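# Place orange cup upright in the black bowl

## Task

Put the orange cup inside the black bowl, standing on its base with the open end facing up.

## Robot and tools

Robot: two arms, left_arm and right_arm. Each ends in a four-finger robotic hand with 16 motors. right_arm has a right hand; left_arm has its mirror image, a left hand. Both arms can move in one call.

Frames. The scene frame has its origin at table-top height, midway between the two nominal arm bases. +z is up, +x points out over the table, and left_arm sits on the +y side. Image left and right do not map to these names. Actual base poses: left_arm at (-0.017, +0.225, +0.007) m, quat_wxyz (+1.000, 0, 0, -0.010); right_arm at (+0.030, -0.378, +0.025) m, quat_wxyz (+1.000, 0, 0, +0.010). Reported hand poses, velocities and targets, and all motion offsets, use each arm's own base frame. Fixed cameras and the table use the scene frame.

Hand point axes (right hand): +z runs along the straight fingers toward the tips. +x runs across the palm, away from the thumb. +y points out of the palm face, so the palm surface sits at y = -0.062. On the left hand +x points toward the thumb. Straight fingertips end about 0.12 m beyond the hand point. A rigid mast sticks out near the wrist and can strike objects.

execute_actions(actions, cameras)
actions is a list of actions, run in order. Each action is a table of 1 to 15 rows, one row per 1/30 s control step; an action lasts 0.5 s in total. If an action has fewer than 15 rows, its last row is held for the remaining steps. Each row is one flat list of 48 numbers, each in [-1, 1], and it covers both arms even if only one moves.
- Numbers 1-6: left_arm dx, dy, dz, rx, ry, rz.
- Numbers 7-22: the 16 left-hand motor goals.
- Numbers 23-24: left current_limit, then speed.
- Numbers 25-30: right_arm dx, dy, dz, rx, ry, rz.
- Numbers 31-46: the 16 right-hand motor goals.
- Numbers 47-48: right current_limit, then speed.

Arm numbers are offsets, not poses. They are measured from that arm's Hand target as it stood when the action began, along that arm's base axes. Every row of an action counts from that same starting point, not from the previous row. A repeated offset in a later action moves the arm further. A value of 1.0 means 0.6 m for dx, dy, dz, or 180 degrees for rx, ry, rz. rx, ry, rz form one rotation vector, and the turn is about the Hand target's position. If the translation vector is longer than 1.0 it is scaled back along its direction. All zeros means: hold the current target, and aim for it again.

Hand numbers are absolute goal angles, not offsets. Each value is scaled linearly between that hinge's two stops. Order for each hand: index_abd, index_mcp, index_pip, index_dip, middle_abd, middle_mcp, middle_pip, middle_dip, ring_abd, ring_mcp, ring_pip, ring_dip, thumb_cmc, thumb_axl, thumb_mcp, thumb_ipl.
- Straight values: _abd 0.00, _mcp -0.75, _pip -0.58, _dip -0.70, thumb_cmc -0.71, thumb_axl -0.68, thumb_mcp -0.23, thumb_ipl -0.17.
- Toward +1, the finger joints curl toward the palm and _abd spreads a finger away from the thumb.
- thumb_cmc toward +1 swings the thumb in front of the palm.
- A 0 is a real goal, not 'no change'. To leave a hand as it is, send back its hand_goal, hand_current_limit and hand_speed.

current_limit maps -1..+1 to 0..550 mA, with a floor of 11 mA; it caps grip force. speed maps to (speed+1)/2 of 8.5 rad/s. Both start at +0.4 and -0.6 and stay in force until changed.

cameras: a list of names (cam_high, cam_low), ['all'], or []. If it is omitted and actions is empty, you get all images; otherwise you get none. An empty actions list also reports the scene number and task.

zoom_image(camera, region): camera is cam_high or cam_low. region is [x0, y0, x1, y1] in pixels of that camera's latest image (896x504), with the origin at top-left. The box can be at most 504 pixels wide and 504 pixels tall.

read_manual(section): returns licence text only; it does not move the robot.

finished_scene(scene): the argument is the current scene's number. It closes the scene permanently, and the cup must then stay in place without the robot. Tool calls after it in the same reply act on the next scene.

Results:
- end_effector_position (m) and end_effector_quat_wxyz, in base frame.
- Hand target: the last commanded pose after clipping; the next offsets count from here.
- Joint positions, velocities ('within noise' when at rest) and torques. Torques include the arm's own weight and wrap at ±28 N m on joints 3 and 4.
- For each hand, one entry per motor in the order above: hand_goal, hand_measured, hand_current_ma (positive pushes toward -1), and hand_state (moving, goal, blocked or overload).
- Some intermediate end_effector_position step readings.

Motion behaviour:
- Commanded orientation is clipped to within 40 degrees of the measured one each step.
- The hand often stops short of the target and sags lower, more so under load. Waiting does not fix this. Command further, or send the missing distance as a new offset.
- Reported positions can be off by a few cm.
- With the wrist close to the first joint's axis, a small hand motion can swing the whole arm.
- To stop pressing on something, set the target back past the hand point.

Grip: a finger presses only while its goal lies beyond the object's surface. A motor at or above 495 mA for about 5 s shuts down for 10 s. Avoid long heavy holds and stretched reaches. Motor heat shows a MOTOR HOT line at 85 °C; at 100 °C the arm drops.

Camera intrinsics: cam_high fx=fy=544.917 with centre (447.324, 251.164); cam_low fx=fy=591.231 with centre (448.267, 250.044). Both are pinhole models with strong radial distortion.

Avoid:
- dropping the cup, or releasing it while it moves;
- hitting the table, bowl or camera stand hard;
- contact or squeezing between the two hands;
- anything leaving the table;
- arm stops.
Objects may occasionally get a small push from outside. Smooth, low-effort motion is better.

Each tool is called after "Emit:" as name(argument=value, ...) on one line, values as JSON.

## Session

Emit:
execute_actions(actions=[])

Scene clock: 0.00 s.
left_arm: end_effector_position=(+0.5009, -0.1326, +0.2805) hand_goal=(+0.000, -0.754, -0.576, -0.696, +0.000, -0.754, -0.576, -0.696, +0.000, -0.754, -0.576, -0.696, -0.714, -0.678, -0.226, -0.168) hand_measured=(+0.000, -0.754, -0.576, -0.696, +0.000, -0.754, -0.576, -0.696, +0.000, -0.754, -0.576, -0.696, -0.714, -0.678, -0.226, -0.168) hand_current_ma=(+0, +0, +0, +0, +0, +0, +0, +0, +0, +0, +0, +0, +0, +0, +0, +0) hand_state=(goal, goal, goal, goal, goal, goal, goal, goal, goal, goal, goal, goal, goal, goal, goal, goal) hand_current_limit=0.40 hand_speed=-0.60 end_effector_quat_wxyz=(+0.531, +0.427, +0.694, +0.234) | right_arm: end_effector_position=(+0.4979, +0.1339, +0.2252) hand_goal=(+0.000, -0.754, -0.576, -0.696, +0.000, -0.754, -0.576, -0.696, +0.000, -0.754, -0.576, -0.696, -0.714, -0.678, -0.226, -0.168) hand_measured=(+0.000, -0.754, -0.576, -0.696, +0.000, -0.754, -0.576, -0.696, +0.000, -0.754, -0.576, -0.696, -0.714, -0.678, -0.226, -0.168) hand_current_ma=(+0, +0, +0, +0, +0, +0, +0, +0, +0, +0, +0, +0, +0, +0, +0, +0) hand_state=(goal, goal, goal, goal, goal, goal, goal, goal, goal, goal, goal, goal, goal, goal, goal, goal) hand_current_limit=0.40 hand_speed=-0.60 end_effector_quat_wxyz=(+0.189, +0.618, +0.758, +0.094)
Joint positions: left_arm=[-0.509 1.238 0.683 0.199 -0.351 -0.732] | right_arm=[0.416 1.298 1.043 -0.967 0.247 0.168]
Joint velocities: within noise
Joint torques (N m): no reading
Heat: left arm: hottest shoulder 36 °C; right arm: hottest waist 39 °C.
Hand target: left_arm +0.5062, -0.1356, +0.3007; +0.548, +0.417, +0.686, +0.235 | right_arm +0.5058, +0.1373, +0.2445; +0.197, +0.617, +0.754, +0.111

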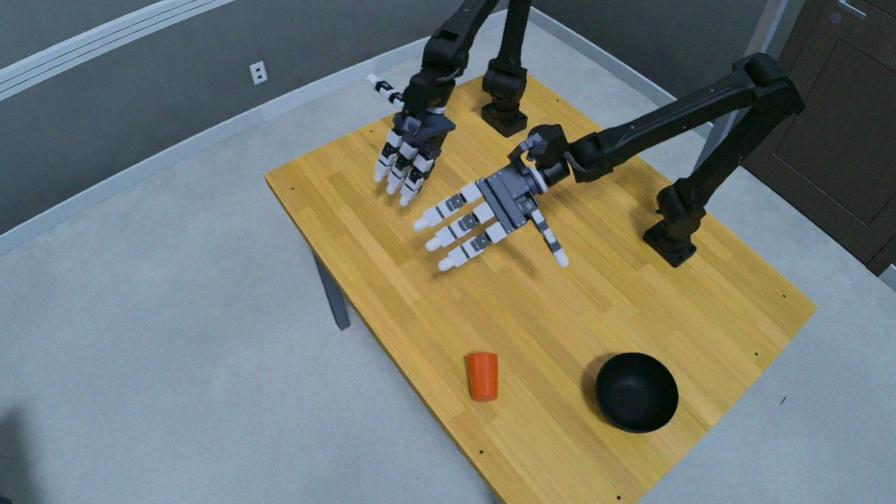

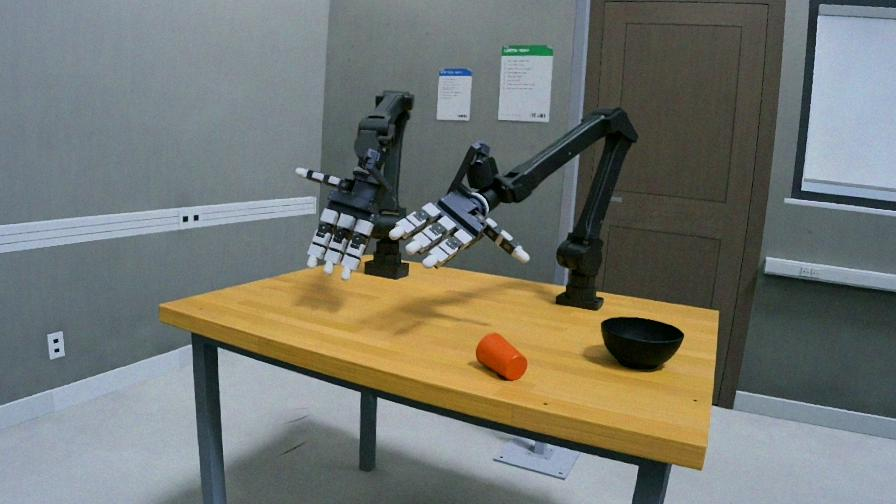

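Emit:
zoom_image(camera="cam_high", region=[430, 320, 700, 450])

Emit:
zoom_image(camera="cam_low", region=[450, 290, 700, 410])

Emit:
zoom_image(camera="cam_high", region=[360, 40, 810, 290])

Emit:
zoom_image(camera="cam_low", region=[270, 80, 670, 330])

Scaled by 1.867 from the camera's 896x504 image, which has a finer 1280x720 frame.

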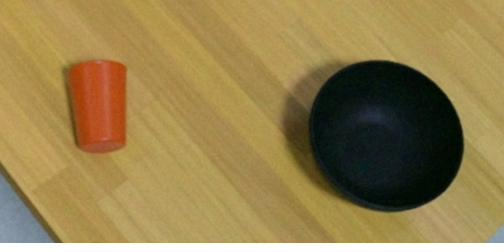

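Scaled by 2.016 from the camera's 896x504 image, which has a finer 1280x720 frame.

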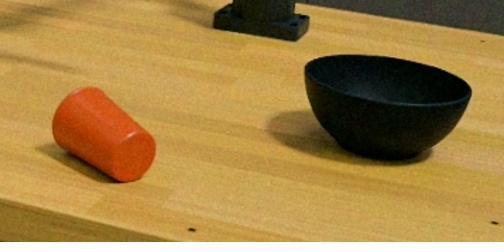

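Scaled by 1.120 from the camera's 896x504 image, which has a finer 1280x720 frame.

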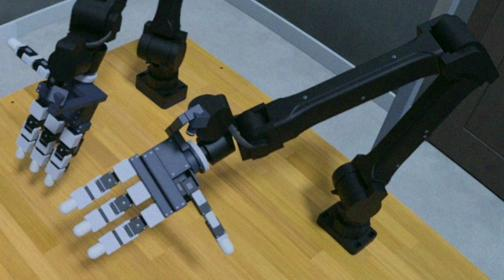

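Scaled by 1.260 from the camera's 896x504 image, which has a finer 1280x720 frame.

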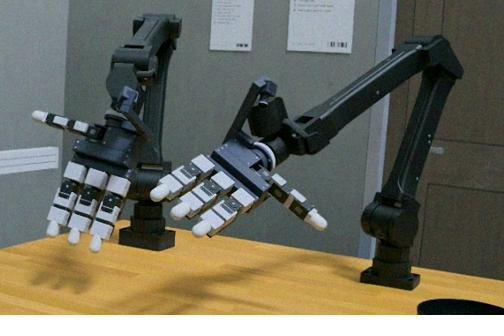

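Emit:
zoom_image(camera="cam_high", region=[620, 180, 740, 280])

Emit:
zoom_image(camera="cam_high", region=[460, 60, 580, 160])

Emit:
zoom_image(camera="cam_low", region=[530, 210, 650, 330])

Emit:
zoom_image(camera="cam_low", region=[340, 200, 460, 320])

Scaled by 4.200 from the camera's 896x504 image, which has a finer 1280x720 frame.

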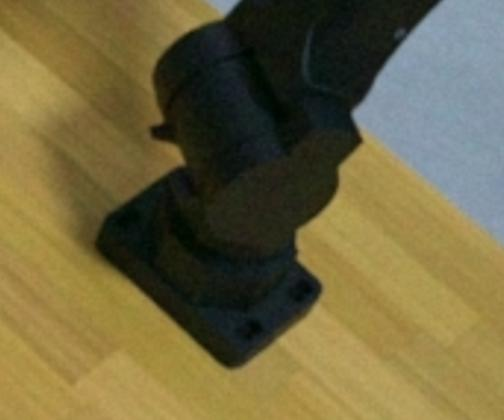

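Scaled by 4.200 from the camera's 896x504 image, which has a finer 1280x720 frame.

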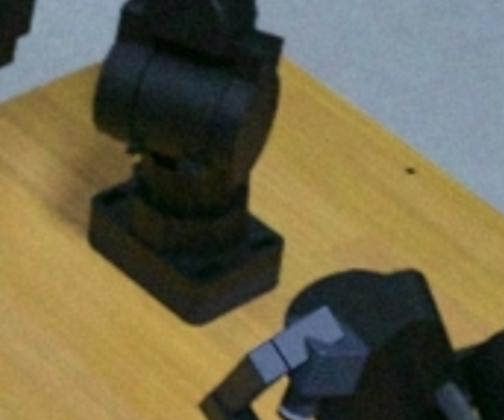

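Scaled by 4.200 from the camera's 896x504 image, which has a finer 1280x720 frame.

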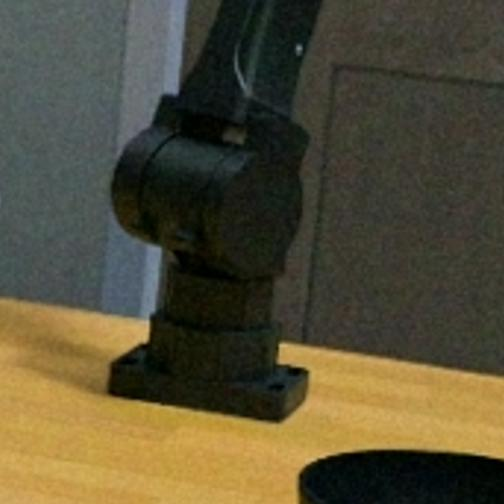

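Scaled by 4.200 from the camera's 896x504 image, which has a finer 1280x720 frame.

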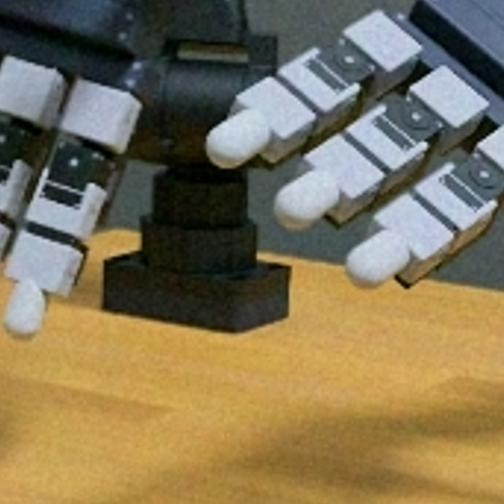

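Emit:
execute_actions(actions=[[[0.02,0.03,-0.01,-0.056,0.001,0.005, 0,-0.137,-0.577,-0.696, -0.15,-0.137,-0.577,-0.696, 0,-0.9,-0.577,-0.696, 0.571,-0.677,-0.225,-0.168, 0.4,-0.6, 0,0,0,0,0,0, 0,-0.754,-0.576,-0.696,0,-0.754,-0.576,-0.696,0,-0.754,-0.576,-0.696,-0.714,-0.678,-0.226,-0.168,0.4,-0.6]]])

Scene clock: 19.60 s.
left_arm: end_effector_position=(+0.5081, -0.1184, +0.2729) hand_goal=(+0.000, -0.138, -0.578, -0.696, -0.150, -0.138, -0.578, -0.696, +0.000, -0.900, -0.578, -0.696, +0.570, -0.678, -0.226, -0.168) hand_measured=(+0.000, -0.152, -0.578, -0.696, -0.150, -0.156, -0.578, -0.696, +0.000, -0.904, -0.578, -0.696, +0.554, -0.678, -0.226, -0.168) hand_current_ma=(+0, -12, +0, +0, +0, -15, +0, +0, +0, -1, +0, +0, -13, +0, +0, +0) hand_state=(goal, goal, goal, goal, goal, goal, goal, goal, goal, goal, goal, goal, goal, goal, goal, goal) hand_current_limit=0.40 hand_speed=-0.60 end_effector_quat_wxyz=(+0.558, +0.380, +0.716, +0.177) | right_arm: end_effector_position=(+0.4979, +0.1339, +0.2252) hand_goal=(+0.000, -0.754, -0.576, -0.696, +0.000, -0.754, -0.576, -0.696, +0.000, -0.754, -0.576, -0.696, -0.714, -0.678, -0.226, -0.168) hand_measured=(+0.000, -0.754, -0.576, -0.696, +0.000, -0.754, -0.576, -0.696, +0.000, -0.754, -0.576, -0.696, -0.714, -0.678, -0.224, -0.168) hand_current_ma=(+0, +0, +0, +0, +0, +0, +0, +0, +0, +0, +0, +0, +0, +0, +1, +0) hand_state=(goal, goal, goal, goal, goal, goal, goal, goal, goal, goal, goal, goal, goal, goal, goal, goal) hand_current_limit=0.40 hand_speed=-0.60 end_effector_quat_wxyz=(+0.189, +0.618, +0.758, +0.094)
Joint positions: left_arm=[-0.466 1.238 0.683 0.223 -0.271 -0.868] | right_arm=[0.416 1.298 1.043 -0.967 0.247 0.168]
Joint torques (N m): left_arm=[1.61 -5.6 9.74 3.21 -0.17 -0.06] | right_arm=[0.26 -6.95 12.64 1.32 0.42 0]
Heat: left arm: hottest shoulder 36 °C; right arm: hottest waist 39 °C.
Hand target: left_arm +0.5182, -0.1176, +0.2946; +0.580, +0.362, +0.708, +0.177 | right_arm +0.5058, +0.1373, +0.2445; +0.197, +0.617, +0.754, +0.111
Off the commanded pose: left_arm 0.024 m, 3 deg | right_arm 0.021 m, 2 deg.
Step readings (end_effector_position of left_arm | right_arm):
0: (+0.5009, -0.1326, +0.2805) | (+0.4979, +0.1339, +0.2252)
1: (+0.5010, -0.1329, +0.2803) | (+0.4979, +0.1339, +0.2252)
2: (+0.5015, -0.1343, +0.2794) | (+0.4979, +0.1339, +0.2252)
4: (+0.5033, -0.1355, +0.2771) | (+0.4979, +0.1339, +0.2252)
8: (+0.5067, -0.1269, +0.2758) | (+0.4979, +0.1339, +0.2252)
15: (+0.5083, -0.1188, +0.2739) | (+0.4979, +0.1339, +0.2252)

Emit:
execute_actions(actions=[[[0.0177,0.0236,-0.0225,-0.0555,0.0009,0.0048, 0,-0.137,-0.577,-0.696, -0.15,-0.137,-0.577,-0.696, 0,-0.9,-0.577,-0.696, 0.571,-0.677,-0.225,-0.168, 0.4,-0.6, 0,0,0,0,0,0, 0,-0.754,-0.576,-0.696,0,-0.754,-0.576,-0.696,0,-0.754,-0.576,-0.696,-0.714,-0.678,-0.226,-0.168,0.4,-0.6]],[[0.0177,0.0236,-0.0225,-0.0555,0.0009,0.0048, 0,-0.137,-0.577,-0.696, -0.15,-0.137,-0.577,-0.696, 0,-0.9,-0.577,-0.696, 0.571,-0.677,-0.225,-0.168, 0.4,-0.6, 0,0,0,0,0,0, 0,-0.754,-0.576,-0.696,0,-0.754,-0.576,-0.696,0,-0.754,-0.576,-0.696,-0.714,-0.678,-0.226,-0.168,0.4,-0.6]],[[0.0177,0.0236,-0.0225,-0.0555,0.0009,0.0048, 0,-0.137,-0.577,-0.696, -0.15,-0.137,-0.577,-0.696, 0,-0.9,-0.577,-0.696, 0.571,-0.677,-0.225,-0.168, 0.4,-0.6, 0,0,0,0,0,0, 0,-0.754,-0.576,-0.696,0,-0.754,-0.576,-0.696,0,-0.754,-0.576,-0.696,-0.714,-0.678,-0.226,-0.168,0.4,-0.6]],[[0.0177,0.0236,-0.0225,-0.0555,0.0009,0.0048, 0,-0.137,-0.577,-0.696, -0.15,-0.137,-0.577,-0.696, 0,-0.9,-0.577,-0.696, 0.571,-0.677,-0.225,-0.168, 0.4,-0.6, 0,0,0,0,0,0, 0,-0.754,-0.576,-0.696,0,-0.754,-0.576,-0.696,0,-0.754,-0.576,-0.696,-0.714,-0.678,-0.226,-0.168,0.4,-0.6]],[[0.0177,0.0236,-0.0225,-0.0555,0.0009,0.0048, 0,-0.137,-0.577,-0.696, -0.15,-0.137,-0.577,-0.696, 0,-0.9,-0.577,-0.696, 0.571,-0.677,-0.225,-0.168, 0.4,-0.6, 0,0,0,0,0,0, 0,-0.754,-0.576,-0.696,0,-0.754,-0.576,-0.696,0,-0.754,-0.576,-0.696,-0.714,-0.678,-0.226,-0.168,0.4,-0.6]],[[0.0177,0.0236,-0.0225,-0.0555,0.0009,0.0048, 0,-0.137,-0.577,-0.696, -0.15,-0.137,-0.577,-0.696, 0,-0.9,-0.577,-0.696, 0.571,-0.677,-0.225,-0.168, 0.4,-0.6, 0,0,0,0,0,0, 0,-0.754,-0.576,-0.696,0,-0.754,-0.576,-0.696,0,-0.754,-0.576,-0.696,-0.714,-0.678,-0.226,-0.168,0.4,-0.6]],[[0.0177,0.0236,-0.0225,-0.0555,0.0009,0.0048, 0,-0.137,-0.577,-0.696, -0.15,-0.137,-0.577,-0.696, 0,-0.9,-0.577,-0.696, 0.571,-0.677,-0.225,-0.168, 0.4,-0.6, 0,0,0,0,0,0, 0,-0.754,-0.576,-0.696,0,-0.754,-0.576,-0.696,0,-0.754,-0.576,-0.696,-0.714,-0.678,-0.226,-0.168,0.4,-0.6]]], cameras=["all"])

Scene clock: 24.10 s.
left_arm: end_effector_position=(+0.5725, -0.0196, +0.1703) hand_goal=(+0.000, -0.138, -0.578, -0.696, -0.150, -0.138, -0.578, -0.696, +0.000, -0.900, -0.578, -0.696, +0.570, -0.678, -0.226, -0.168) hand_measured=(-0.002, -0.138, -0.578, -0.696, -0.152, -0.138, -0.578, -0.696, -0.002, -0.898, -0.578, -0.696, +0.554, -0.678, -0.226, -0.168) hand_current_ma=(+0, +0, +0, +0, +0, +0, +0, +0, +0, +1, +0, +0, -12, +0, +0, +0) hand_state=(goal, goal, goal, goal, goal, goal, goal, goal, goal, goal, goal, goal, goal, goal, goal, goal) hand_current_limit=0.40 hand_speed=-0.60 end_effector_quat_wxyz=(+0.642, -0.068, +0.729, -0.229) | right_arm: end_effector_position=(+0.4979, +0.1339, +0.2252) hand_goal=(+0.000, -0.754, -0.576, -0.696, +0.000, -0.754, -0.576, -0.696, +0.000, -0.754, -0.576, -0.696, -0.714, -0.678, -0.226, -0.168) hand_measured=(+0.000, -0.754, -0.576, -0.696, +0.000, -0.754, -0.576, -0.696, +0.000, -0.754, -0.576, -0.696, -0.714, -0.678, -0.224, -0.168) hand_current_ma=(+0, +0, +0, +0, +0, +0, +0, +0, +0, +0, +0, +0, +0, +0, +1, +0) hand_state=(goal, goal, goal, goal, goal, goal, goal, goal, goal, goal, goal, goal, goal, goal, goal, goal) hand_current_limit=0.40 hand_speed=-0.60 end_effector_quat_wxyz=(+0.189, +0.618, +0.758, +0.094)
Joint positions: left_arm=[-0.109 1.466 0.683 0.711 0.14 -1.997] | right_arm=[0.416 1.298 1.043 -0.967 0.247 0.168]
Joint torques (N m): left_arm=[1.55 -7.41 9.88 3.36 -0.02 0] | right_arm=[0.26 -6.95 12.64 1.31 0.41 0]
Heat: left arm: hottest shoulder 36 °C; right arm: hottest waist 38 °C.
Hand target: left_arm +0.5925, -0.0184, +0.2001; +0.666, -0.069, +0.704, -0.235 | right_arm +0.5058, +0.1373, +0.2445; +0.197, +0.617, +0.754, +0.111
Off the commanded pose: left_arm 0.036 m, 4 deg | right_arm 0.021 m, 2 deg.
Step readings (end_effector_position of left_arm | right_arm):
0: (+0.5081, -0.1184, +0.2729) | (+0.4979, +0.1339, +0.2252)
1: (+0.5082, -0.1185, +0.2728) | (+0.4979, +0.1339, +0.2252)
2: (+0.5090, -0.1190, +0.2724) | (+0.4979, +0.1339, +0.2252)
4: (+0.5120, -0.1190, +0.2707) | (+0.4979, +0.1339, +0.2252)
8: (+0.5167, -0.1111, +0.2660) | (+0.4979, +0.1339, +0.2252)
15: (+0.5186, -0.1050, +0.2620) | (+0.4979, +0.1339, +0.2252)
16: (+0.5188, -0.1051, +0.2617) | (+0.4979, +0.1339, +0.2252)
17: (+0.5195, -0.1056, +0.2612) | (+0.4979, +0.1339, +0.2252)
19: (+0.5226, -0.1054, +0.2593) | (+0.4979, +0.1339, +0.2252)
23: (+0.5272, -0.0970, +0.2536) | (+0.4979, +0.1339, +0.2252)
30: (+0.5291, -0.0907, +0.2489) | (+0.4979, +0.1339, +0.2252)
31: (+0.5293, -0.0908, +0.2487) | (+0.4979, +0.1339, +0.2252)
32: (+0.5300, -0.0914, +0.2482) | (+0.4979, +0.1339, +0.2252)
34: (+0.5329, -0.0912, +0.2463) | (+0.4979, +0.1339, +0.2252)
38: (+0.5373, -0.0826, +0.2402) | (+0.4979, +0.1339, +0.2252)
45: (+0.5392, -0.0762, +0.2352) | (+0.4979, +0.1339, +0.2252)
46: (+0.5393, -0.0766, +0.2352) | (+0.4979, +0.1339, +0.2252)
47: (+0.5400, -0.0771, +0.2346) | (+0.4979, +0.1339, +0.2252)
49: (+0.5427, -0.0771, +0.2329) | (+0.4979, +0.1339, +0.2252)
53: (+0.5470, -0.0681, +0.2261) | (+0.4979, +0.1339, +0.2252)
60: (+0.5488, -0.0616, +0.2206) | (+0.4979, +0.1339, +0.2252)
61: (+0.5489, -0.0623, +0.2205) | (+0.4979, +0.1339, +0.2252)
62: (+0.5496, -0.0627, +0.2202) | (+0.4979, +0.1339, +0.2252)
64: (+0.5521, -0.0628, +0.2182) | (+0.4979, +0.1339, +0.2252)
68: (+0.5561, -0.0535, +0.2110) | (+0.4979, +0.1339, +0.2252)
75: (+0.5577, -0.0473, +0.2050) | (+0.4979, +0.1339, +0.2252)
76: (+0.5578, -0.0477, +0.2051) | (+0.4979, +0.1339, +0.2252)
77: (+0.5584, -0.0483, +0.2047) | (+0.4979, +0.1339, +0.2252)
79: (+0.5607, -0.0484, +0.2030) | (+0.4979, +0.1339, +0.2252)
83: (+0.5643, -0.0388, +0.1949) | (+0.4979, +0.1339, +0.2252)
90: (+0.5657, -0.0327, +0.1883) | (+0.4979, +0.1339, +0.2252)
91: (+0.5658, -0.0334, +0.1885) | (+0.4979, +0.1339, +0.2252)
92: (+0.5663, -0.0339, +0.1882) | (+0.4979, +0.1339, +0.2252)
94: (+0.5684, -0.0340, +0.1865) | (+0.4979, +0.1339, +0.2252)
98: (+0.5713, -0.0245, +0.1775) | (+0.4979, +0.1339, +0.2252)
105: (+0.5725, -0.0186, +0.1703) | (+0.4979, +0.1339, +0.2252)

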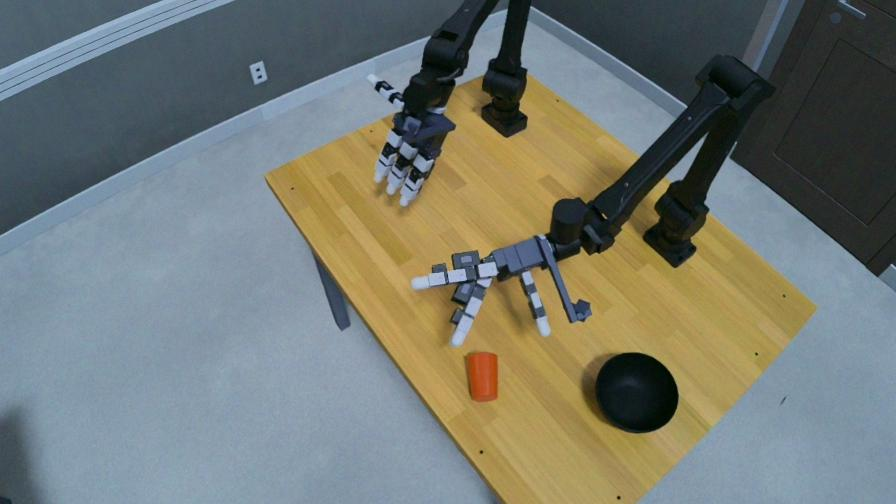

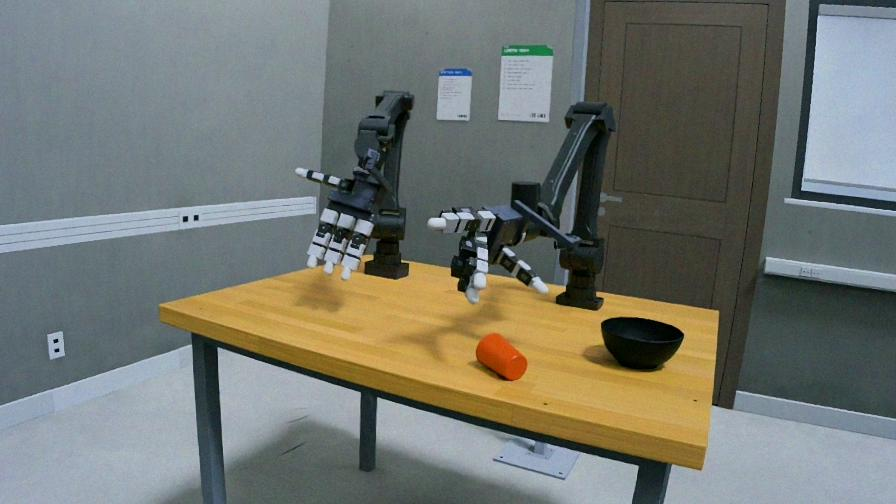

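Emit:
zoom_image(camera="cam_high", region=[440, 320, 530, 410])

Emit:
zoom_image(camera="cam_low", region=[400, 190, 580, 390])

Scaled by 5.600 from the camera's 896x504 image, which has a finer 1280x720 frame.

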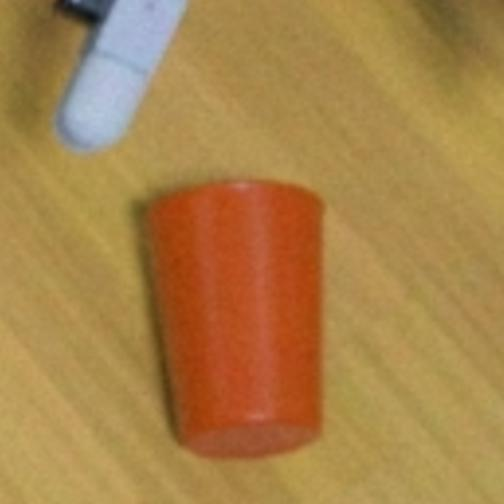

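Scaled by 2.520 from the camera's 896x504 image, which has a finer 1280x720 frame.

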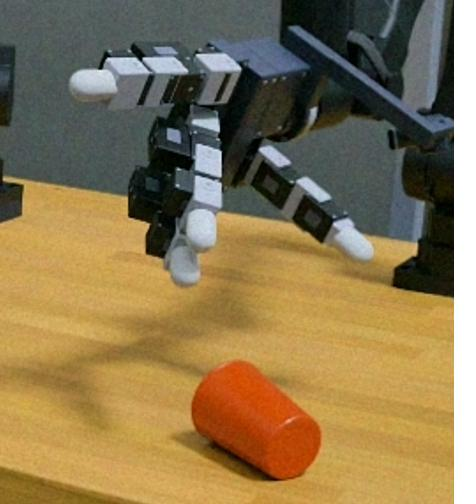

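Emit:
execute_actions(actions=[[[0.0092,0.001,-0.0438,0,-0.0195,0, 0,-0.137,-0.577,-0.696, -0.15,-0.137,-0.577,-0.696, 0,-0.9,-0.577,-0.696, 0.571,-0.677,-0.225,-0.168, 0.4,-0.6, 0,0,0,0,0,0, 0,-0.754,-0.576,-0.696,0,-0.754,-0.576,-0.696,0,-0.754,-0.576,-0.696,-0.714,-0.678,-0.226,-0.168,0.4,-0.6]],[[0.0092,0.001,-0.0438,0,0,0, 0,-0.137,-0.577,-0.696, -0.15,-0.137,-0.577,-0.696, 0,-0.9,-0.577,-0.696, 0.571,-0.677,-0.225,-0.168, 0.4,-0.6, 0,0,0,0,0,0, 0,-0.754,-0.576,-0.696,0,-0.754,-0.576,-0.696,0,-0.754,-0.576,-0.696,-0.714,-0.678,-0.226,-0.168,0.4,-0.6]],[[0.0092,0.001,-0.0438,0,0,0, 0,-0.137,-0.577,-0.696, -0.15,-0.137,-0.577,-0.696, 0,-0.9,-0.577,-0.696, 0.571,-0.677,-0.225,-0.168, 0.4,-0.6, 0,0,0,0,0,0, 0,-0.754,-0.576,-0.696,0,-0.754,-0.576,-0.696,0,-0.754,-0.576,-0.696,-0.714,-0.678,-0.226,-0.168,0.4,-0.6]],[[0.0092,0.001,-0.0438,0,0,0, 0,-0.137,-0.577,-0.696, -0.15,-0.137,-0.577,-0.696, 0,-0.9,-0.577,-0.696, 0.571,-0.677,-0.225,-0.168, 0.4,-0.6, 0,0,0,0,0,0, 0,-0.754,-0.576,-0.696,0,-0.754,-0.576,-0.696,0,-0.754,-0.576,-0.696,-0.714,-0.678,-0.226,-0.168,0.4,-0.6]]], cameras=["all"])

Scene clock: 27.67 s.
left_arm: end_effector_position=(+0.5981, -0.0214, +0.0719) hand_goal=(+0.000, -0.138, -0.578, -0.696, -0.150, -0.138, -0.578, -0.696, +0.000, -0.900, -0.578, -0.696, +0.570, -0.678, -0.226, -0.168) hand_measured=(-0.002, -0.136, -0.578, -0.696, -0.152, -0.136, -0.578, -0.696, -0.002, -0.898, -0.578, -0.696, +0.554, -0.678, -0.226, -0.168) hand_current_ma=(+0, +0, +0, +0, +0, +0, +0, +0, +0, +1, +0, +0, -12, +0, +0, +0) hand_state=(goal, goal, goal, goal, goal, goal, goal, goal, goal, goal, goal, goal, goal, goal, goal, goal) hand_current_limit=0.40 hand_speed=-0.60 end_effector_quat_wxyz=(+0.665, -0.062, +0.706, -0.235) | right_arm: end_effector_position=(+0.4979, +0.1339, +0.2252) hand_goal=(+0.000, -0.754, -0.576, -0.696, +0.000, -0.754, -0.576, -0.696, +0.000, -0.754, -0.576, -0.696, -0.714, -0.678, -0.226, -0.168) hand_measured=(+0.000, -0.754, -0.576, -0.696, +0.000, -0.754, -0.576, -0.696, +0.000, -0.754, -0.576, -0.696, -0.714, -0.678, -0.224, -0.168) hand_current_ma=(+0, +0, +0, +0, +0, +0, +0, +0, +0, +0, +0, +0, +0, +0, +1, +0) hand_state=(goal, goal, goal, goal, goal, goal, goal, goal, goal, goal, goal, goal, goal, goal, goal, goal) hand_current_limit=0.40 hand_speed=-0.60 end_effector_quat_wxyz=(+0.189, +0.618, +0.758, +0.094)
Joint positions: left_arm=[-0.105 1.835 0.683 1.148 0.148 -1.998] | right_arm=[0.416 1.298 1.043 -0.967 0.247 0.168]
Joint torques (N m): left_arm=[1.9 -9.99 6.74 3.34 0.02 0.05] | right_arm=[0.21 -6.95 12.63 1.31 0.42 0]
Heat: left arm: hottest shoulder 36 °C; right arm: hottest waist 38 °C.
Hand target: left_arm +0.6146, -0.0161, +0.0949; +0.687, -0.062, +0.684, -0.238 | right_arm +0.5058, +0.1373, +0.2445; +0.197, +0.617, +0.754, +0.111
Off the commanded pose: left_arm 0.029 m, 4 deg | right_arm 0.021 m, 2 deg.
Step readings (end_effector_position of left_arm | right_arm):
0: (+0.5725, -0.0197, +0.1703) | (+0.4979, +0.1339, +0.2252)
1: (+0.5726, -0.0197, +0.1704) | (+0.4979, +0.1339, +0.2252)
2: (+0.5740, -0.0198, +0.1720) | (+0.4979, +0.1339, +0.2252)
4: (+0.5786, -0.0203, +0.1742) | (+0.4979, +0.1339, +0.2252)
8: (+0.5855, -0.0212, +0.1632) | (+0.4979, +0.1339, +0.2252)
15: (+0.5884, -0.0215, +0.1541) | (+0.4979, +0.1339, +0.2252)
16: (+0.5887, -0.0215, +0.1551) | (+0.4979, +0.1339, +0.2252)
17: (+0.5893, -0.0217, +0.1563) | (+0.4979, +0.1339, +0.2252)
19: (+0.5911, -0.0221, +0.1562) | (+0.4979, +0.1339, +0.2252)
23: (+0.5935, -0.0225, +0.1404) | (+0.4979, +0.1339, +0.2252)
30: (+0.5942, -0.0225, +0.1289) | (+0.4979, +0.1339, +0.2252)
31: (+0.5943, -0.0226, +0.1297) | (+0.4979, +0.1339, +0.2252)
32: (+0.5948, -0.0227, +0.1303) | (+0.4979, +0.1339, +0.2252)
34: (+0.5962, -0.0228, +0.1296) | (+0.4979, +0.1339, +0.2252)
38: (+0.5974, -0.0225, +0.1130) | (+0.4979, +0.1339, +0.2252)
45: (+0.5973, -0.0222, +0.1009) | (+0.4979, +0.1339, +0.2252)
46: (+0.5975, -0.0223, +0.1017) | (+0.4979, +0.1339, +0.2252)
47: (+0.5979, -0.0224, +0.1024) | (+0.4979, +0.1339, +0.2252)
49: (+0.5989, -0.0222, +0.1013) | (+0.4979, +0.1339, +0.2252)
53: (+0.5987, -0.0215, +0.0831) | (+0.4979, +0.1339, +0.2252)
60: (+0.5979, -0.0214, +0.0708) | (+0.4979, +0.1339, +0.2252)

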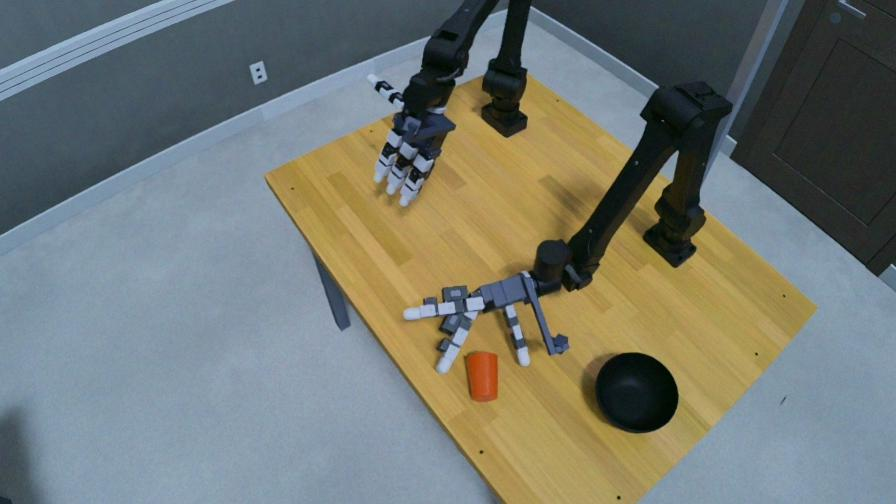

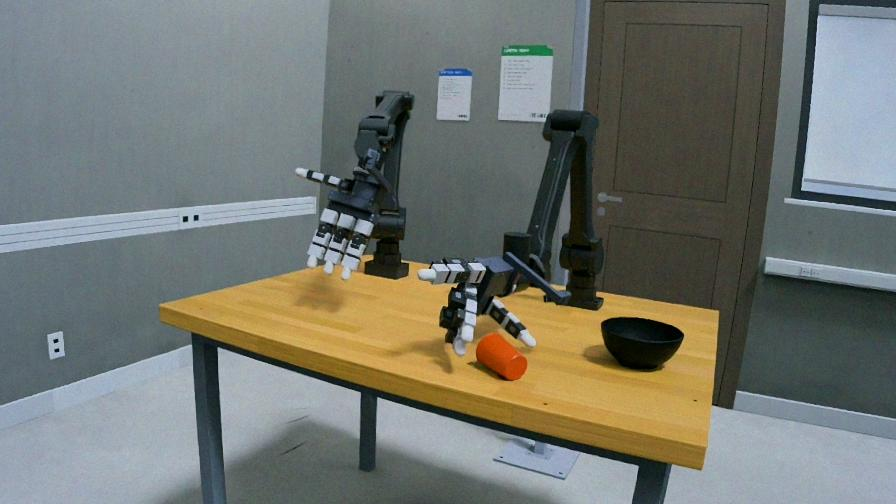

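Emit:
zoom_image(camera="cam_high", region=[400, 260, 580, 420])

Emit:
zoom_image(camera="cam_low", region=[410, 240, 590, 400])

Scaled by 2.800 from the camera's 896x504 image, which has a finer 1280x720 frame.

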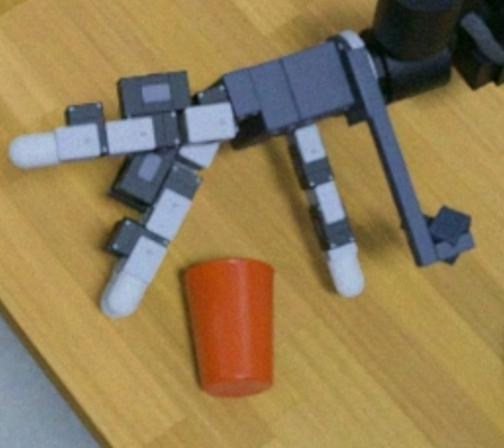

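Scaled by 2.800 from the camera's 896x504 image, which has a finer 1280x720 frame.

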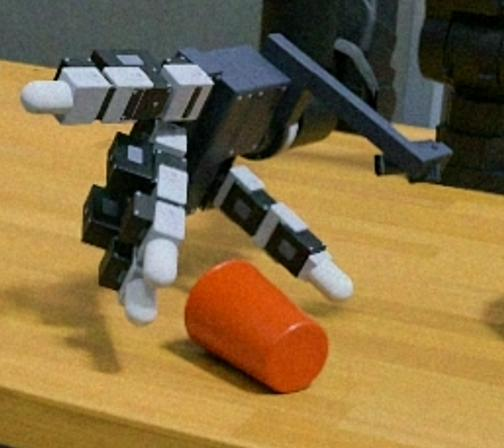

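Emit:
execute_actions(actions=[[[-0.003,0.0036,-0.0192,0,0,0, 0,-0.137,-0.577,-0.696, -0.15,-0.137,-0.577,-0.696, 0,-0.9,-0.577,-0.696, 0.571,-0.677,-0.225,-0.168, 0.4,-0.6, 0,0,0,0,0,0, 0,-0.754,-0.576,-0.696,0,-0.754,-0.576,-0.696,0,-0.754,-0.576,-0.696,-0.714,-0.678,-0.226,-0.168,0.4,-0.6]],[[-0.003,0.0036,-0.0192,0,0,0, 0,-0.137,-0.577,-0.696, -0.15,-0.137,-0.577,-0.696, 0,-0.9,-0.577,-0.696, 0.571,-0.677,-0.225,-0.168, 0.4,-0.6, 0,0,0,0,0,0, 0,-0.754,-0.576,-0.696,0,-0.754,-0.576,-0.696,0,-0.754,-0.576,-0.696,-0.714,-0.678,-0.226,-0.168,0.4,-0.6]]], cameras=["all"])

Emit:
zoom_image(camera="cam_high", region=[400, 280, 560, 440])

Emit:
zoom_image(camera="cam_low", region=[420, 270, 570, 400])

Scene clock: 29.23 s.
left_arm: end_effector_position=(+0.5987, -0.0177, +0.0570) hand_goal=(+0.000, -0.138, -0.578, -0.696, -0.150, -0.138, -0.578, -0.696, +0.000, -0.900, -0.578, -0.696, +0.570, -0.678, -0.226, -0.168) hand_measured=(-0.002, -0.136, -0.578, -0.696, -0.152, -0.136, -0.578, -0.696, -0.002, -0.898, -0.578, -0.696, +0.554, -0.678, -0.226, -0.168) hand_current_ma=(+0, +0, +0, +0, +0, +0, +0, +0, +0, +1, +0, +0, -12, +0, +0, +0) hand_state=(goal, goal, goal, goal, goal, goal, goal, goal, goal, goal, goal, goal, goal, goal, goal, goal) hand_current_limit=0.40 hand_speed=-0.60 end_effector_quat_wxyz=(+0.670, -0.061, +0.701, -0.237) | right_arm: end_effector_position=(+0.4979, +0.1339, +0.2252) hand_goal=(+0.000, -0.754, -0.576, -0.696, +0.000, -0.754, -0.576, -0.696, +0.000, -0.754, -0.576, -0.696, -0.714, -0.678, -0.226, -0.168) hand_measured=(+0.000, -0.754, -0.576, -0.696, +0.000, -0.754, -0.576, -0.696, +0.000, -0.754, -0.576, -0.696, -0.714, -0.678, -0.224, -0.168) hand_current_ma=(+0, +0, +0, +0, +0, +0, +0, +0, +0, +0, +0, +0, +0, +0, +1, +0) hand_state=(goal, goal, goal, goal, goal, goal, goal, goal, goal, goal, goal, goal, goal, goal, goal, goal) hand_current_limit=0.40 hand_speed=-0.60 end_effector_quat_wxyz=(+0.189, +0.618, +0.758, +0.094)
Joint positions: left_arm=[-0.095 1.895 0.683 1.223 0.158 -1.998] | right_arm=[0.416 1.298 1.043 -0.967 0.247 0.168]
Joint torques (N m): left_arm=[1.79 -9.76 5.79 3.37 0.02 0.04] | right_arm=[0.21 -7 12.64 1.31 0.42 0]
Heat: left arm: hottest shoulder 36 °C; right arm: hottest waist 38 °C.
Hand target: left_arm +0.6110, -0.0118, +0.0718; +0.687, -0.062, +0.684, -0.238 | right_arm +0.5058, +0.1373, +0.2445; +0.197, +0.617, +0.754, +0.111
Off the commanded pose: left_arm 0.020 m, 3 deg | right_arm 0.021 m, 2 deg.
Step readings (end_effector_position of left_arm | right_arm):
0: (+0.5981, -0.0214, +0.0719) | (+0.4979, +0.1339, +0.2252)
1: (+0.5981, -0.0213, +0.0719) | (+0.4979, +0.1339, +0.2252)
2: (+0.5983, -0.0212, +0.0726) | (+0.4979, +0.1339, +0.2252)
4: (+0.5989, -0.0211, +0.0738) | (+0.4979, +0.1339, +0.2252)
8: (+0.5992, -0.0205, +0.0715) | (+0.4979, +0.1339, +0.2252)
15: (+0.5988, -0.0197, +0.0672) | (+0.4979, +0.1339, +0.2252)
16: (+0.5989, -0.0197, +0.0674) | (+0.4979, +0.1339, +0.2252)
17: (+0.5990, -0.0198, +0.0676) | (+0.4979, +0.1339, +0.2252)
19: (+0.5994, -0.0197, +0.0677) | (+0.4979, +0.1339, +0.2252)
23: (+0.5990, -0.0184, +0.0609) | (+0.4979, +0.1339, +0.2252)
30: (+0.5987, -0.0177, +0.0566) | (+0.4979, +0.1339, +0.2252)

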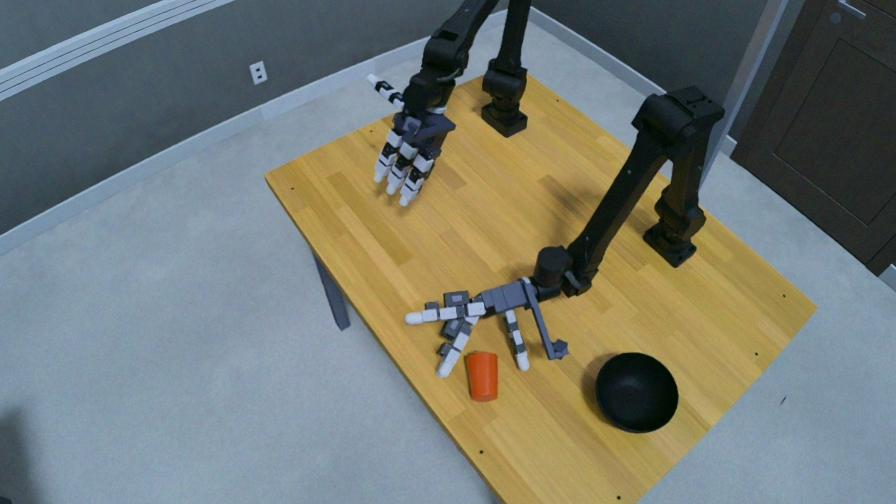

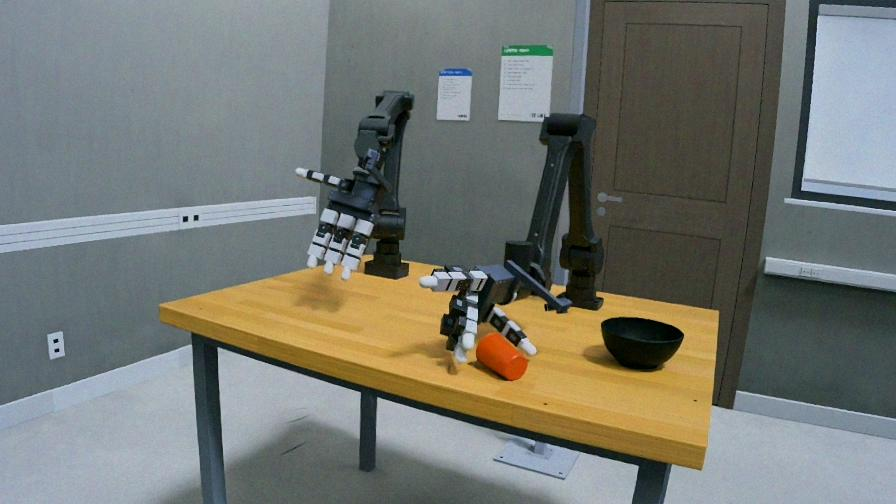

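Scaled by 3.150 from the camera's 896x504 image, which has a finer 1280x720 frame.

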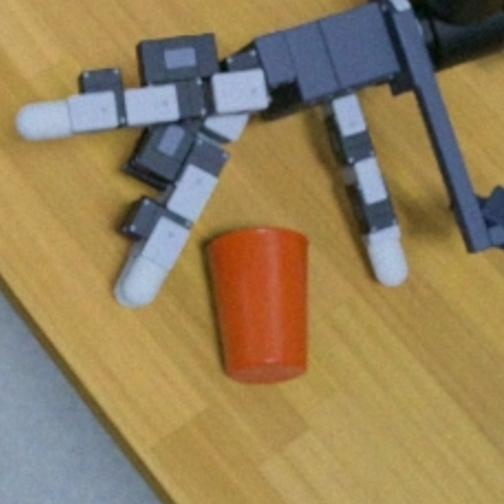

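Scaled by 3.360 from the camera's 896x504 image, which has a finer 1280x720 frame.

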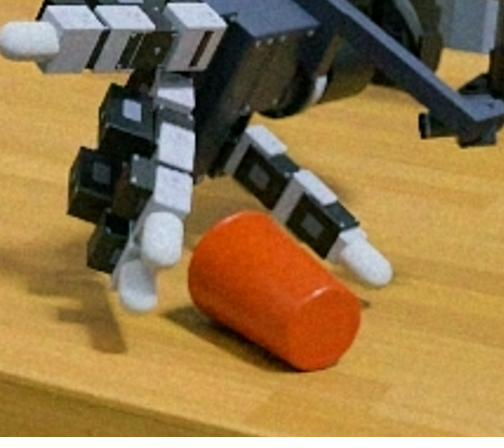

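Emit:
execute_actions(actions=[[[-0.003,0,-0.0175,0,0,0, 0,-0.137,-0.577,-0.696, -0.15,-0.137,-0.577,-0.696, 0,-0.9,-0.577,-0.696, 0.571,-0.677,0.067,-0.168, 0.4,-0.6, 0,0,0,0,0,0, 0,-0.754,-0.576,-0.696,0,-0.754,-0.576,-0.696,0,-0.754,-0.576,-0.696,-0.714,-0.678,-0.226,-0.168,0.4,-0.6]],[[0,0,0,0,0,0, 0,-0.05,-0.4,-0.5, -0.15,-0.05,-0.4,-0.5, 0,-0.9,-0.577,-0.696, 0.571,-0.677,0.067,-0.168, 0.4,-0.6, 0,0,0,0,0,0, 0,-0.754,-0.576,-0.696,0,-0.754,-0.576,-0.696,0,-0.754,-0.576,-0.696,-0.714,-0.678,-0.226,-0.168,0.4,-0.6]]], cameras=["all"])

Emit:
zoom_image(camera="cam_high", region=[400, 280, 560, 440])

Emit:
zoom_image(camera="cam_low", region=[420, 270, 570, 400])

Scene clock: 30.63 s.
left_arm: end_effector_position=(+0.5982, -0.0178, +0.0484) hand_goal=(+0.000, -0.050, -0.400, -0.500, -0.150, -0.050, -0.400, -0.500, +0.000, -0.900, -0.578, -0.696, +0.570, -0.678, +0.066, -0.168) hand_measured=(-0.002, -0.050, -0.402, -0.502, -0.152, -0.048, -0.402, -0.502, -0.002, -0.898, -0.578, -0.696, +0.554, -0.678, +0.062, -0.168) hand_current_ma=(+0, +0, -1, -1, +0, +0, -1, -1, +0, +1, +0, +0, -12, +0, -2, +0) hand_state=(goal, goal, goal, goal, goal, goal, goal, goal, goal, goal, goal, goal, goal, goal, goal, goal) hand_current_limit=0.40 hand_speed=-0.60 end_effector_quat_wxyz=(+0.672, -0.060, +0.699, -0.237) | right_arm: end_effector_position=(+0.4979, +0.1339, +0.2252) hand_goal=(+0.000, -0.754, -0.576, -0.696, +0.000, -0.754, -0.576, -0.696, +0.000, -0.754, -0.576, -0.696, -0.714, -0.678, -0.226, -0.168) hand_measured=(+0.000, -0.754, -0.576, -0.696, +0.000, -0.754, -0.576, -0.696, +0.000, -0.754, -0.576, -0.696, -0.714, -0.678, -0.224, -0.168) hand_current_ma=(+0, +0, +0, +0, +0, +0, +0, +0, +0, +0, +0, +0, +0, +0, +1, +0) hand_state=(goal, goal, goal, goal, goal, goal, goal, goal, goal, goal, goal, goal, goal, goal, goal, goal) hand_current_limit=0.40 hand_speed=-0.60 end_effector_quat_wxyz=(+0.189, +0.618, +0.758, +0.094)
Joint positions: left_arm=[-0.095 1.925 0.683 1.257 0.158 -1.998] | right_arm=[0.416 1.298 1.043 -0.967 0.247 0.168]
Joint torques (N m): left_arm=[1.9 -9.64 5.35 3.37 -0.03 0.06] | right_arm=[0.26 -6.89 12.67 1.29 0.41 0]
Heat: left arm: hottest shoulder 36 °C; right arm: hottest waist 38 °C.
Hand target: left_arm +0.6092, -0.0118, +0.0614; +0.687, -0.062, +0.684, -0.238 | right_arm +0.5058, +0.1373, +0.2445; +0.197, +0.617, +0.754, +0.111
Off the commanded pose: left_arm 0.018 m, 3 deg | right_arm 0.021 m, 2 deg.
Step readings (end_effector_position of left_arm | right_arm):
0: (+0.5987, -0.0177, +0.0570) | (+0.4979, +0.1339, +0.2252)
1: (+0.5987, -0.0177, +0.0570) | (+0.4979, +0.1339, +0.2252)
2: (+0.5989, -0.0177, +0.0575) | (+0.4979, +0.1339, +0.2252)
4: (+0.5991, -0.0178, +0.0573) | (+0.4979, +0.1339, +0.2252)
8: (+0.5986, -0.0177, +0.0518) | (+0.4979, +0.1339, +0.2252)
15: (+0.5981, -0.0177, +0.0479) | (+0.4979, +0.1339, +0.2252)
16: (+0.5981, -0.0177, +0.0481) | (+0.4979, +0.1339, +0.2252)
17: (+0.5982, -0.0179, +0.0483) | (+0.4979, +0.1339, +0.2252)
19: (+0.5982, -0.0179, +0.0484) | (+0.4979, +0.1339, +0.2252)
23: (+0.5982, -0.0178, +0.0484) | (+0.4979, +0.1339, +0.2252)
30: (+0.5982, -0.0178, +0.0484) | (+0.4979, +0.1339, +0.2252)

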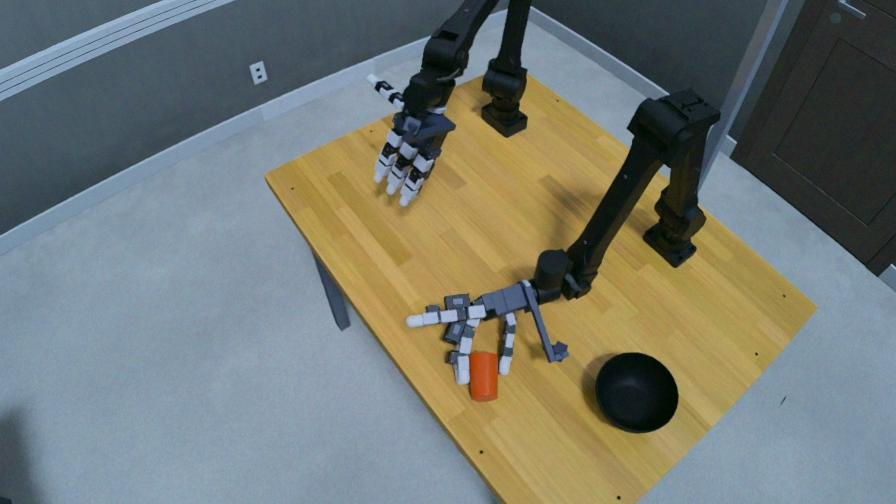

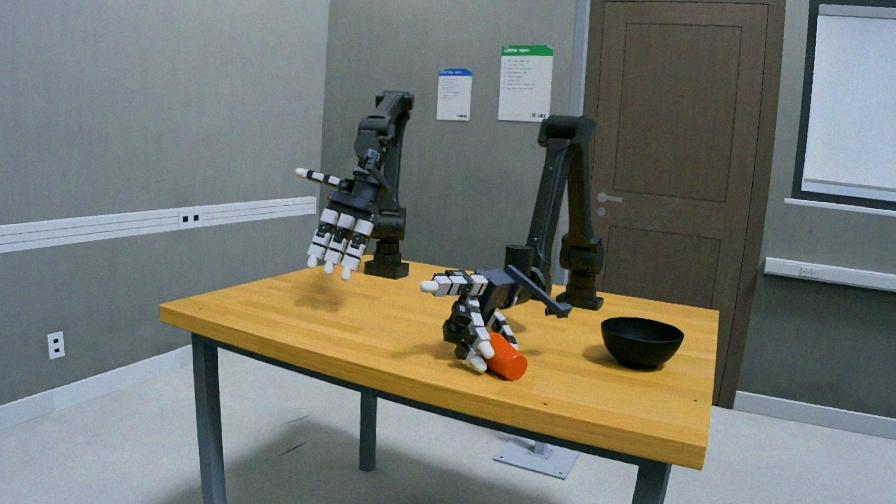

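Scaled by 3.150 from the camera's 896x504 image, which has a finer 1280x720 frame.

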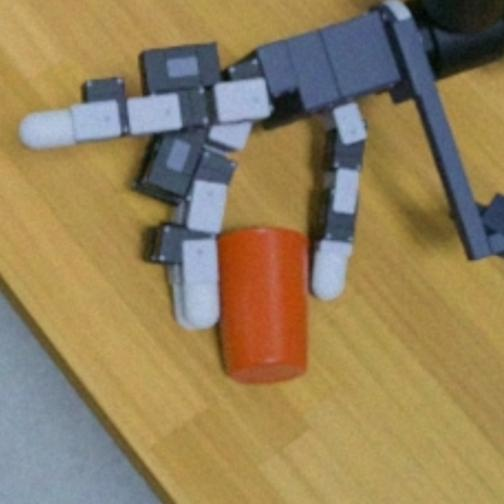

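Scaled by 3.360 from the camera's 896x504 image, which has a finer 1280x720 frame.

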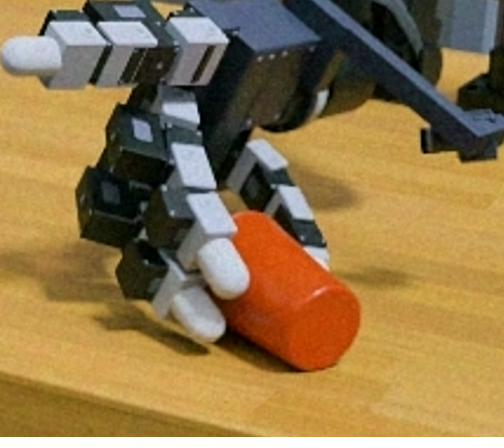

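Emit:
execute_actions(actions=[[[0,0,0,0,0,0, 0,-0.02,-0.3,-0.4, -0.15,-0.02,-0.3,-0.4, 0,-0.9,-0.577,-0.696, 0.571,-0.677,0.12,-0.168, 0.2,-0.75, 0,0,0,0,0,0, 0,-0.754,-0.576,-0.696,0,-0.754,-0.576,-0.696,0,-0.754,-0.576,-0.696,-0.714,-0.678,-0.226,-0.168,0.4,-0.6]],[[0,0,0,0,0,0, 0,0.03,-0.25,-0.35, -0.15,0.03,-0.25,-0.35, 0,-0.9,-0.577,-0.696, 0.571,-0.677,0.17,-0.168, 0.2,-0.75, 0,0,0,0,0,0, 0,-0.754,-0.576,-0.696,0,-0.754,-0.576,-0.696,0,-0.754,-0.576,-0.696,-0.714,-0.678,-0.226,-0.168,0.4,-0.6]]], cameras=["all"])

Emit:
zoom_image(camera="cam_high", region=[400, 280, 560, 440])

Emit:
zoom_image(camera="cam_low", region=[420, 270, 570, 400])

Scene clock: 35.20 s.
left_arm: end_effector_position=(+0.5982, -0.0179, +0.0485) hand_goal=(+0.000, +0.030, -0.250, -0.350, -0.150, +0.030, -0.250, -0.350, +0.000, -0.900, -0.578, -0.696, +0.570, -0.678, +0.170, -0.168) hand_measured=(-0.002, -0.036, -0.326, -0.394, -0.144, -0.044, -0.326, -0.388, -0.002, -0.898, -0.578, -0.696, +0.546, -0.684, +0.088, -0.188) hand_current_ma=(+0, -131, -148, -59, +2, -159, -148, -48, +0, +1, +0, +0, -23, -3, -255, -26) hand_state=(goal, blocked, blocked, blocked, goal, blocked, blocked, blocked, goal, goal, goal, goal, blocked, goal, blocked, goal) hand_current_limit=0.20 hand_speed=-0.75 end_effector_quat_wxyz=(+0.672, -0.060, +0.699, -0.237) | right_arm: end_effector_position=(+0.4979, +0.1339, +0.2252) hand_goal=(+0.000, -0.754, -0.576, -0.696, +0.000, -0.754, -0.576, -0.696, +0.000, -0.754, -0.576, -0.696, -0.714, -0.678, -0.226, -0.168) hand_measured=(+0.000, -0.754, -0.576, -0.696, +0.000, -0.754, -0.576, -0.696, +0.000, -0.754, -0.576, -0.696, -0.714, -0.678, -0.224, -0.168) hand_current_ma=(+0, +0, +0, +0, +0, +0, +0, +0, +0, +0, +0, +0, +0, +0, +1, +0) hand_state=(goal, goal, goal, goal, goal, goal, goal, goal, goal, goal, goal, goal, goal, goal, goal, goal) hand_current_limit=0.40 hand_speed=-0.60 end_effector_quat_wxyz=(+0.189, +0.618, +0.758, +0.094)
Joint positions: left_arm=[-0.095 1.925 0.683 1.258 0.159 -1.998] | right_arm=[0.416 1.298 1.043 -0.967 0.247 0.168]
Joint torques (N m): left_arm=[1.85 -9.7 5.39 3.3 -0.04 0.06] | right_arm=[0.32 -7 12.66 1.31 0.41 0]
Heat: left arm: hottest shoulder 36 °C; right arm: hottest waist 38 °C.
Hand target: left_arm +0.6092, -0.0118, +0.0615; +0.687, -0.062, +0.683, -0.238 | right_arm +0.5058, +0.1373, +0.2445; +0.197, +0.617, +0.754, +0.111
Off the commanded pose: left_arm 0.018 m, 3 deg | right_arm 0.021 m, 2 deg.
Step readings (end_effector_position of left_arm | right_arm):
0: (+0.5982, -0.0178, +0.0484) | (+0.4979, +0.1339, +0.2252)
1: (+0.5982, -0.0178, +0.0484) | (+0.4979, +0.1339, +0.2252)
2: (+0.5982, -0.0178, +0.0484) | (+0.4979, +0.1339, +0.2252)
4: (+0.5982, -0.0179, +0.0485) | (+0.4979, +0.1339, +0.2252)
8: (+0.5982, -0.0179, +0.0485) | (+0.4979, +0.1339, +0.2252)
15: (+0.5982, -0.0179, +0.0485) | (+0.4979, +0.1339, +0.2252)
16: (+0.5982, -0.0179, +0.0485) | (+0.4979, +0.1339, +0.2252)
17: (+0.5982, -0.0179, +0.0485) | (+0.4979, +0.1339, +0.2252)
19: (+0.5982, -0.0179, +0.0485) | (+0.4979, +0.1339, +0.2252)
23: (+0.5982, -0.0179, +0.0485) | (+0.4979, +0.1339, +0.2252)
30: (+0.5982, -0.0179, +0.0485) | (+0.4979, +0.1339, +0.2252)

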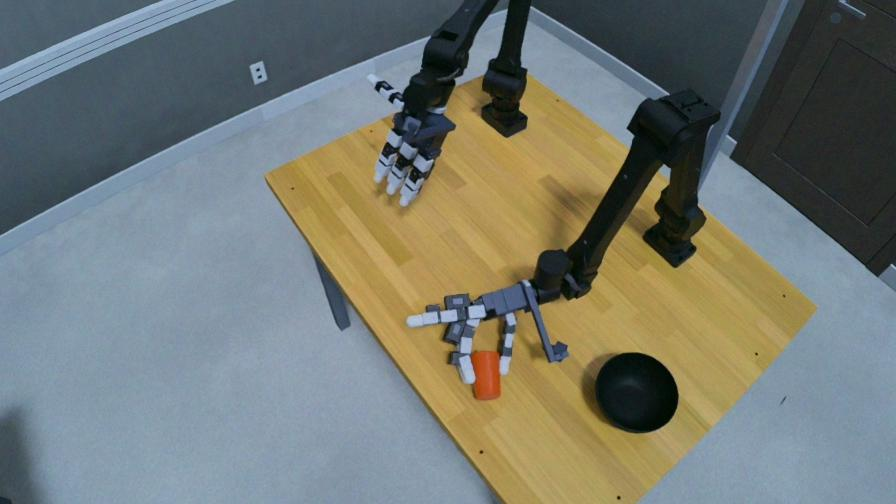

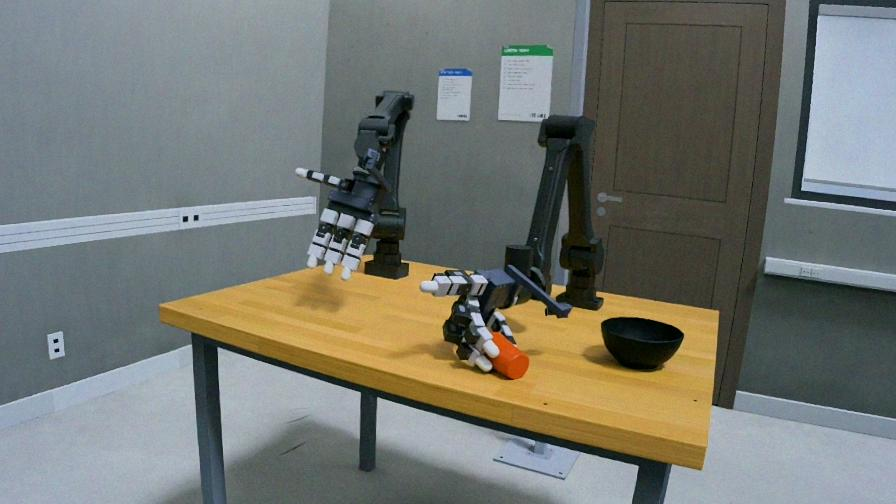

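Scaled by 3.150 from the camera's 896x504 image, which has a finer 1280x720 frame.

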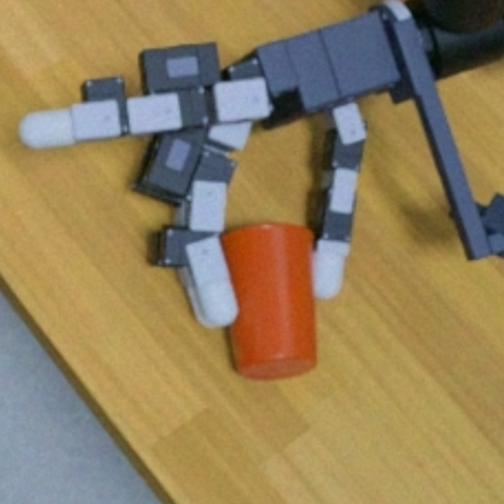

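Scaled by 3.360 from the camera's 896x504 image, which has a finer 1280x720 frame.

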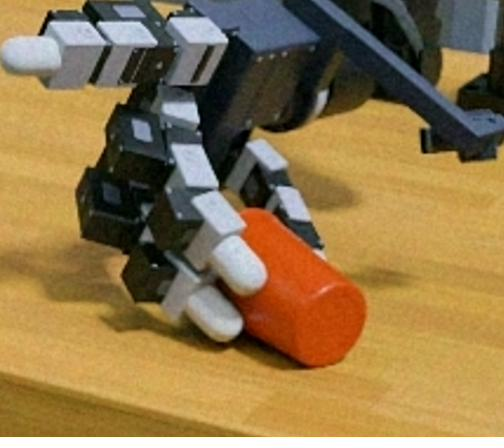

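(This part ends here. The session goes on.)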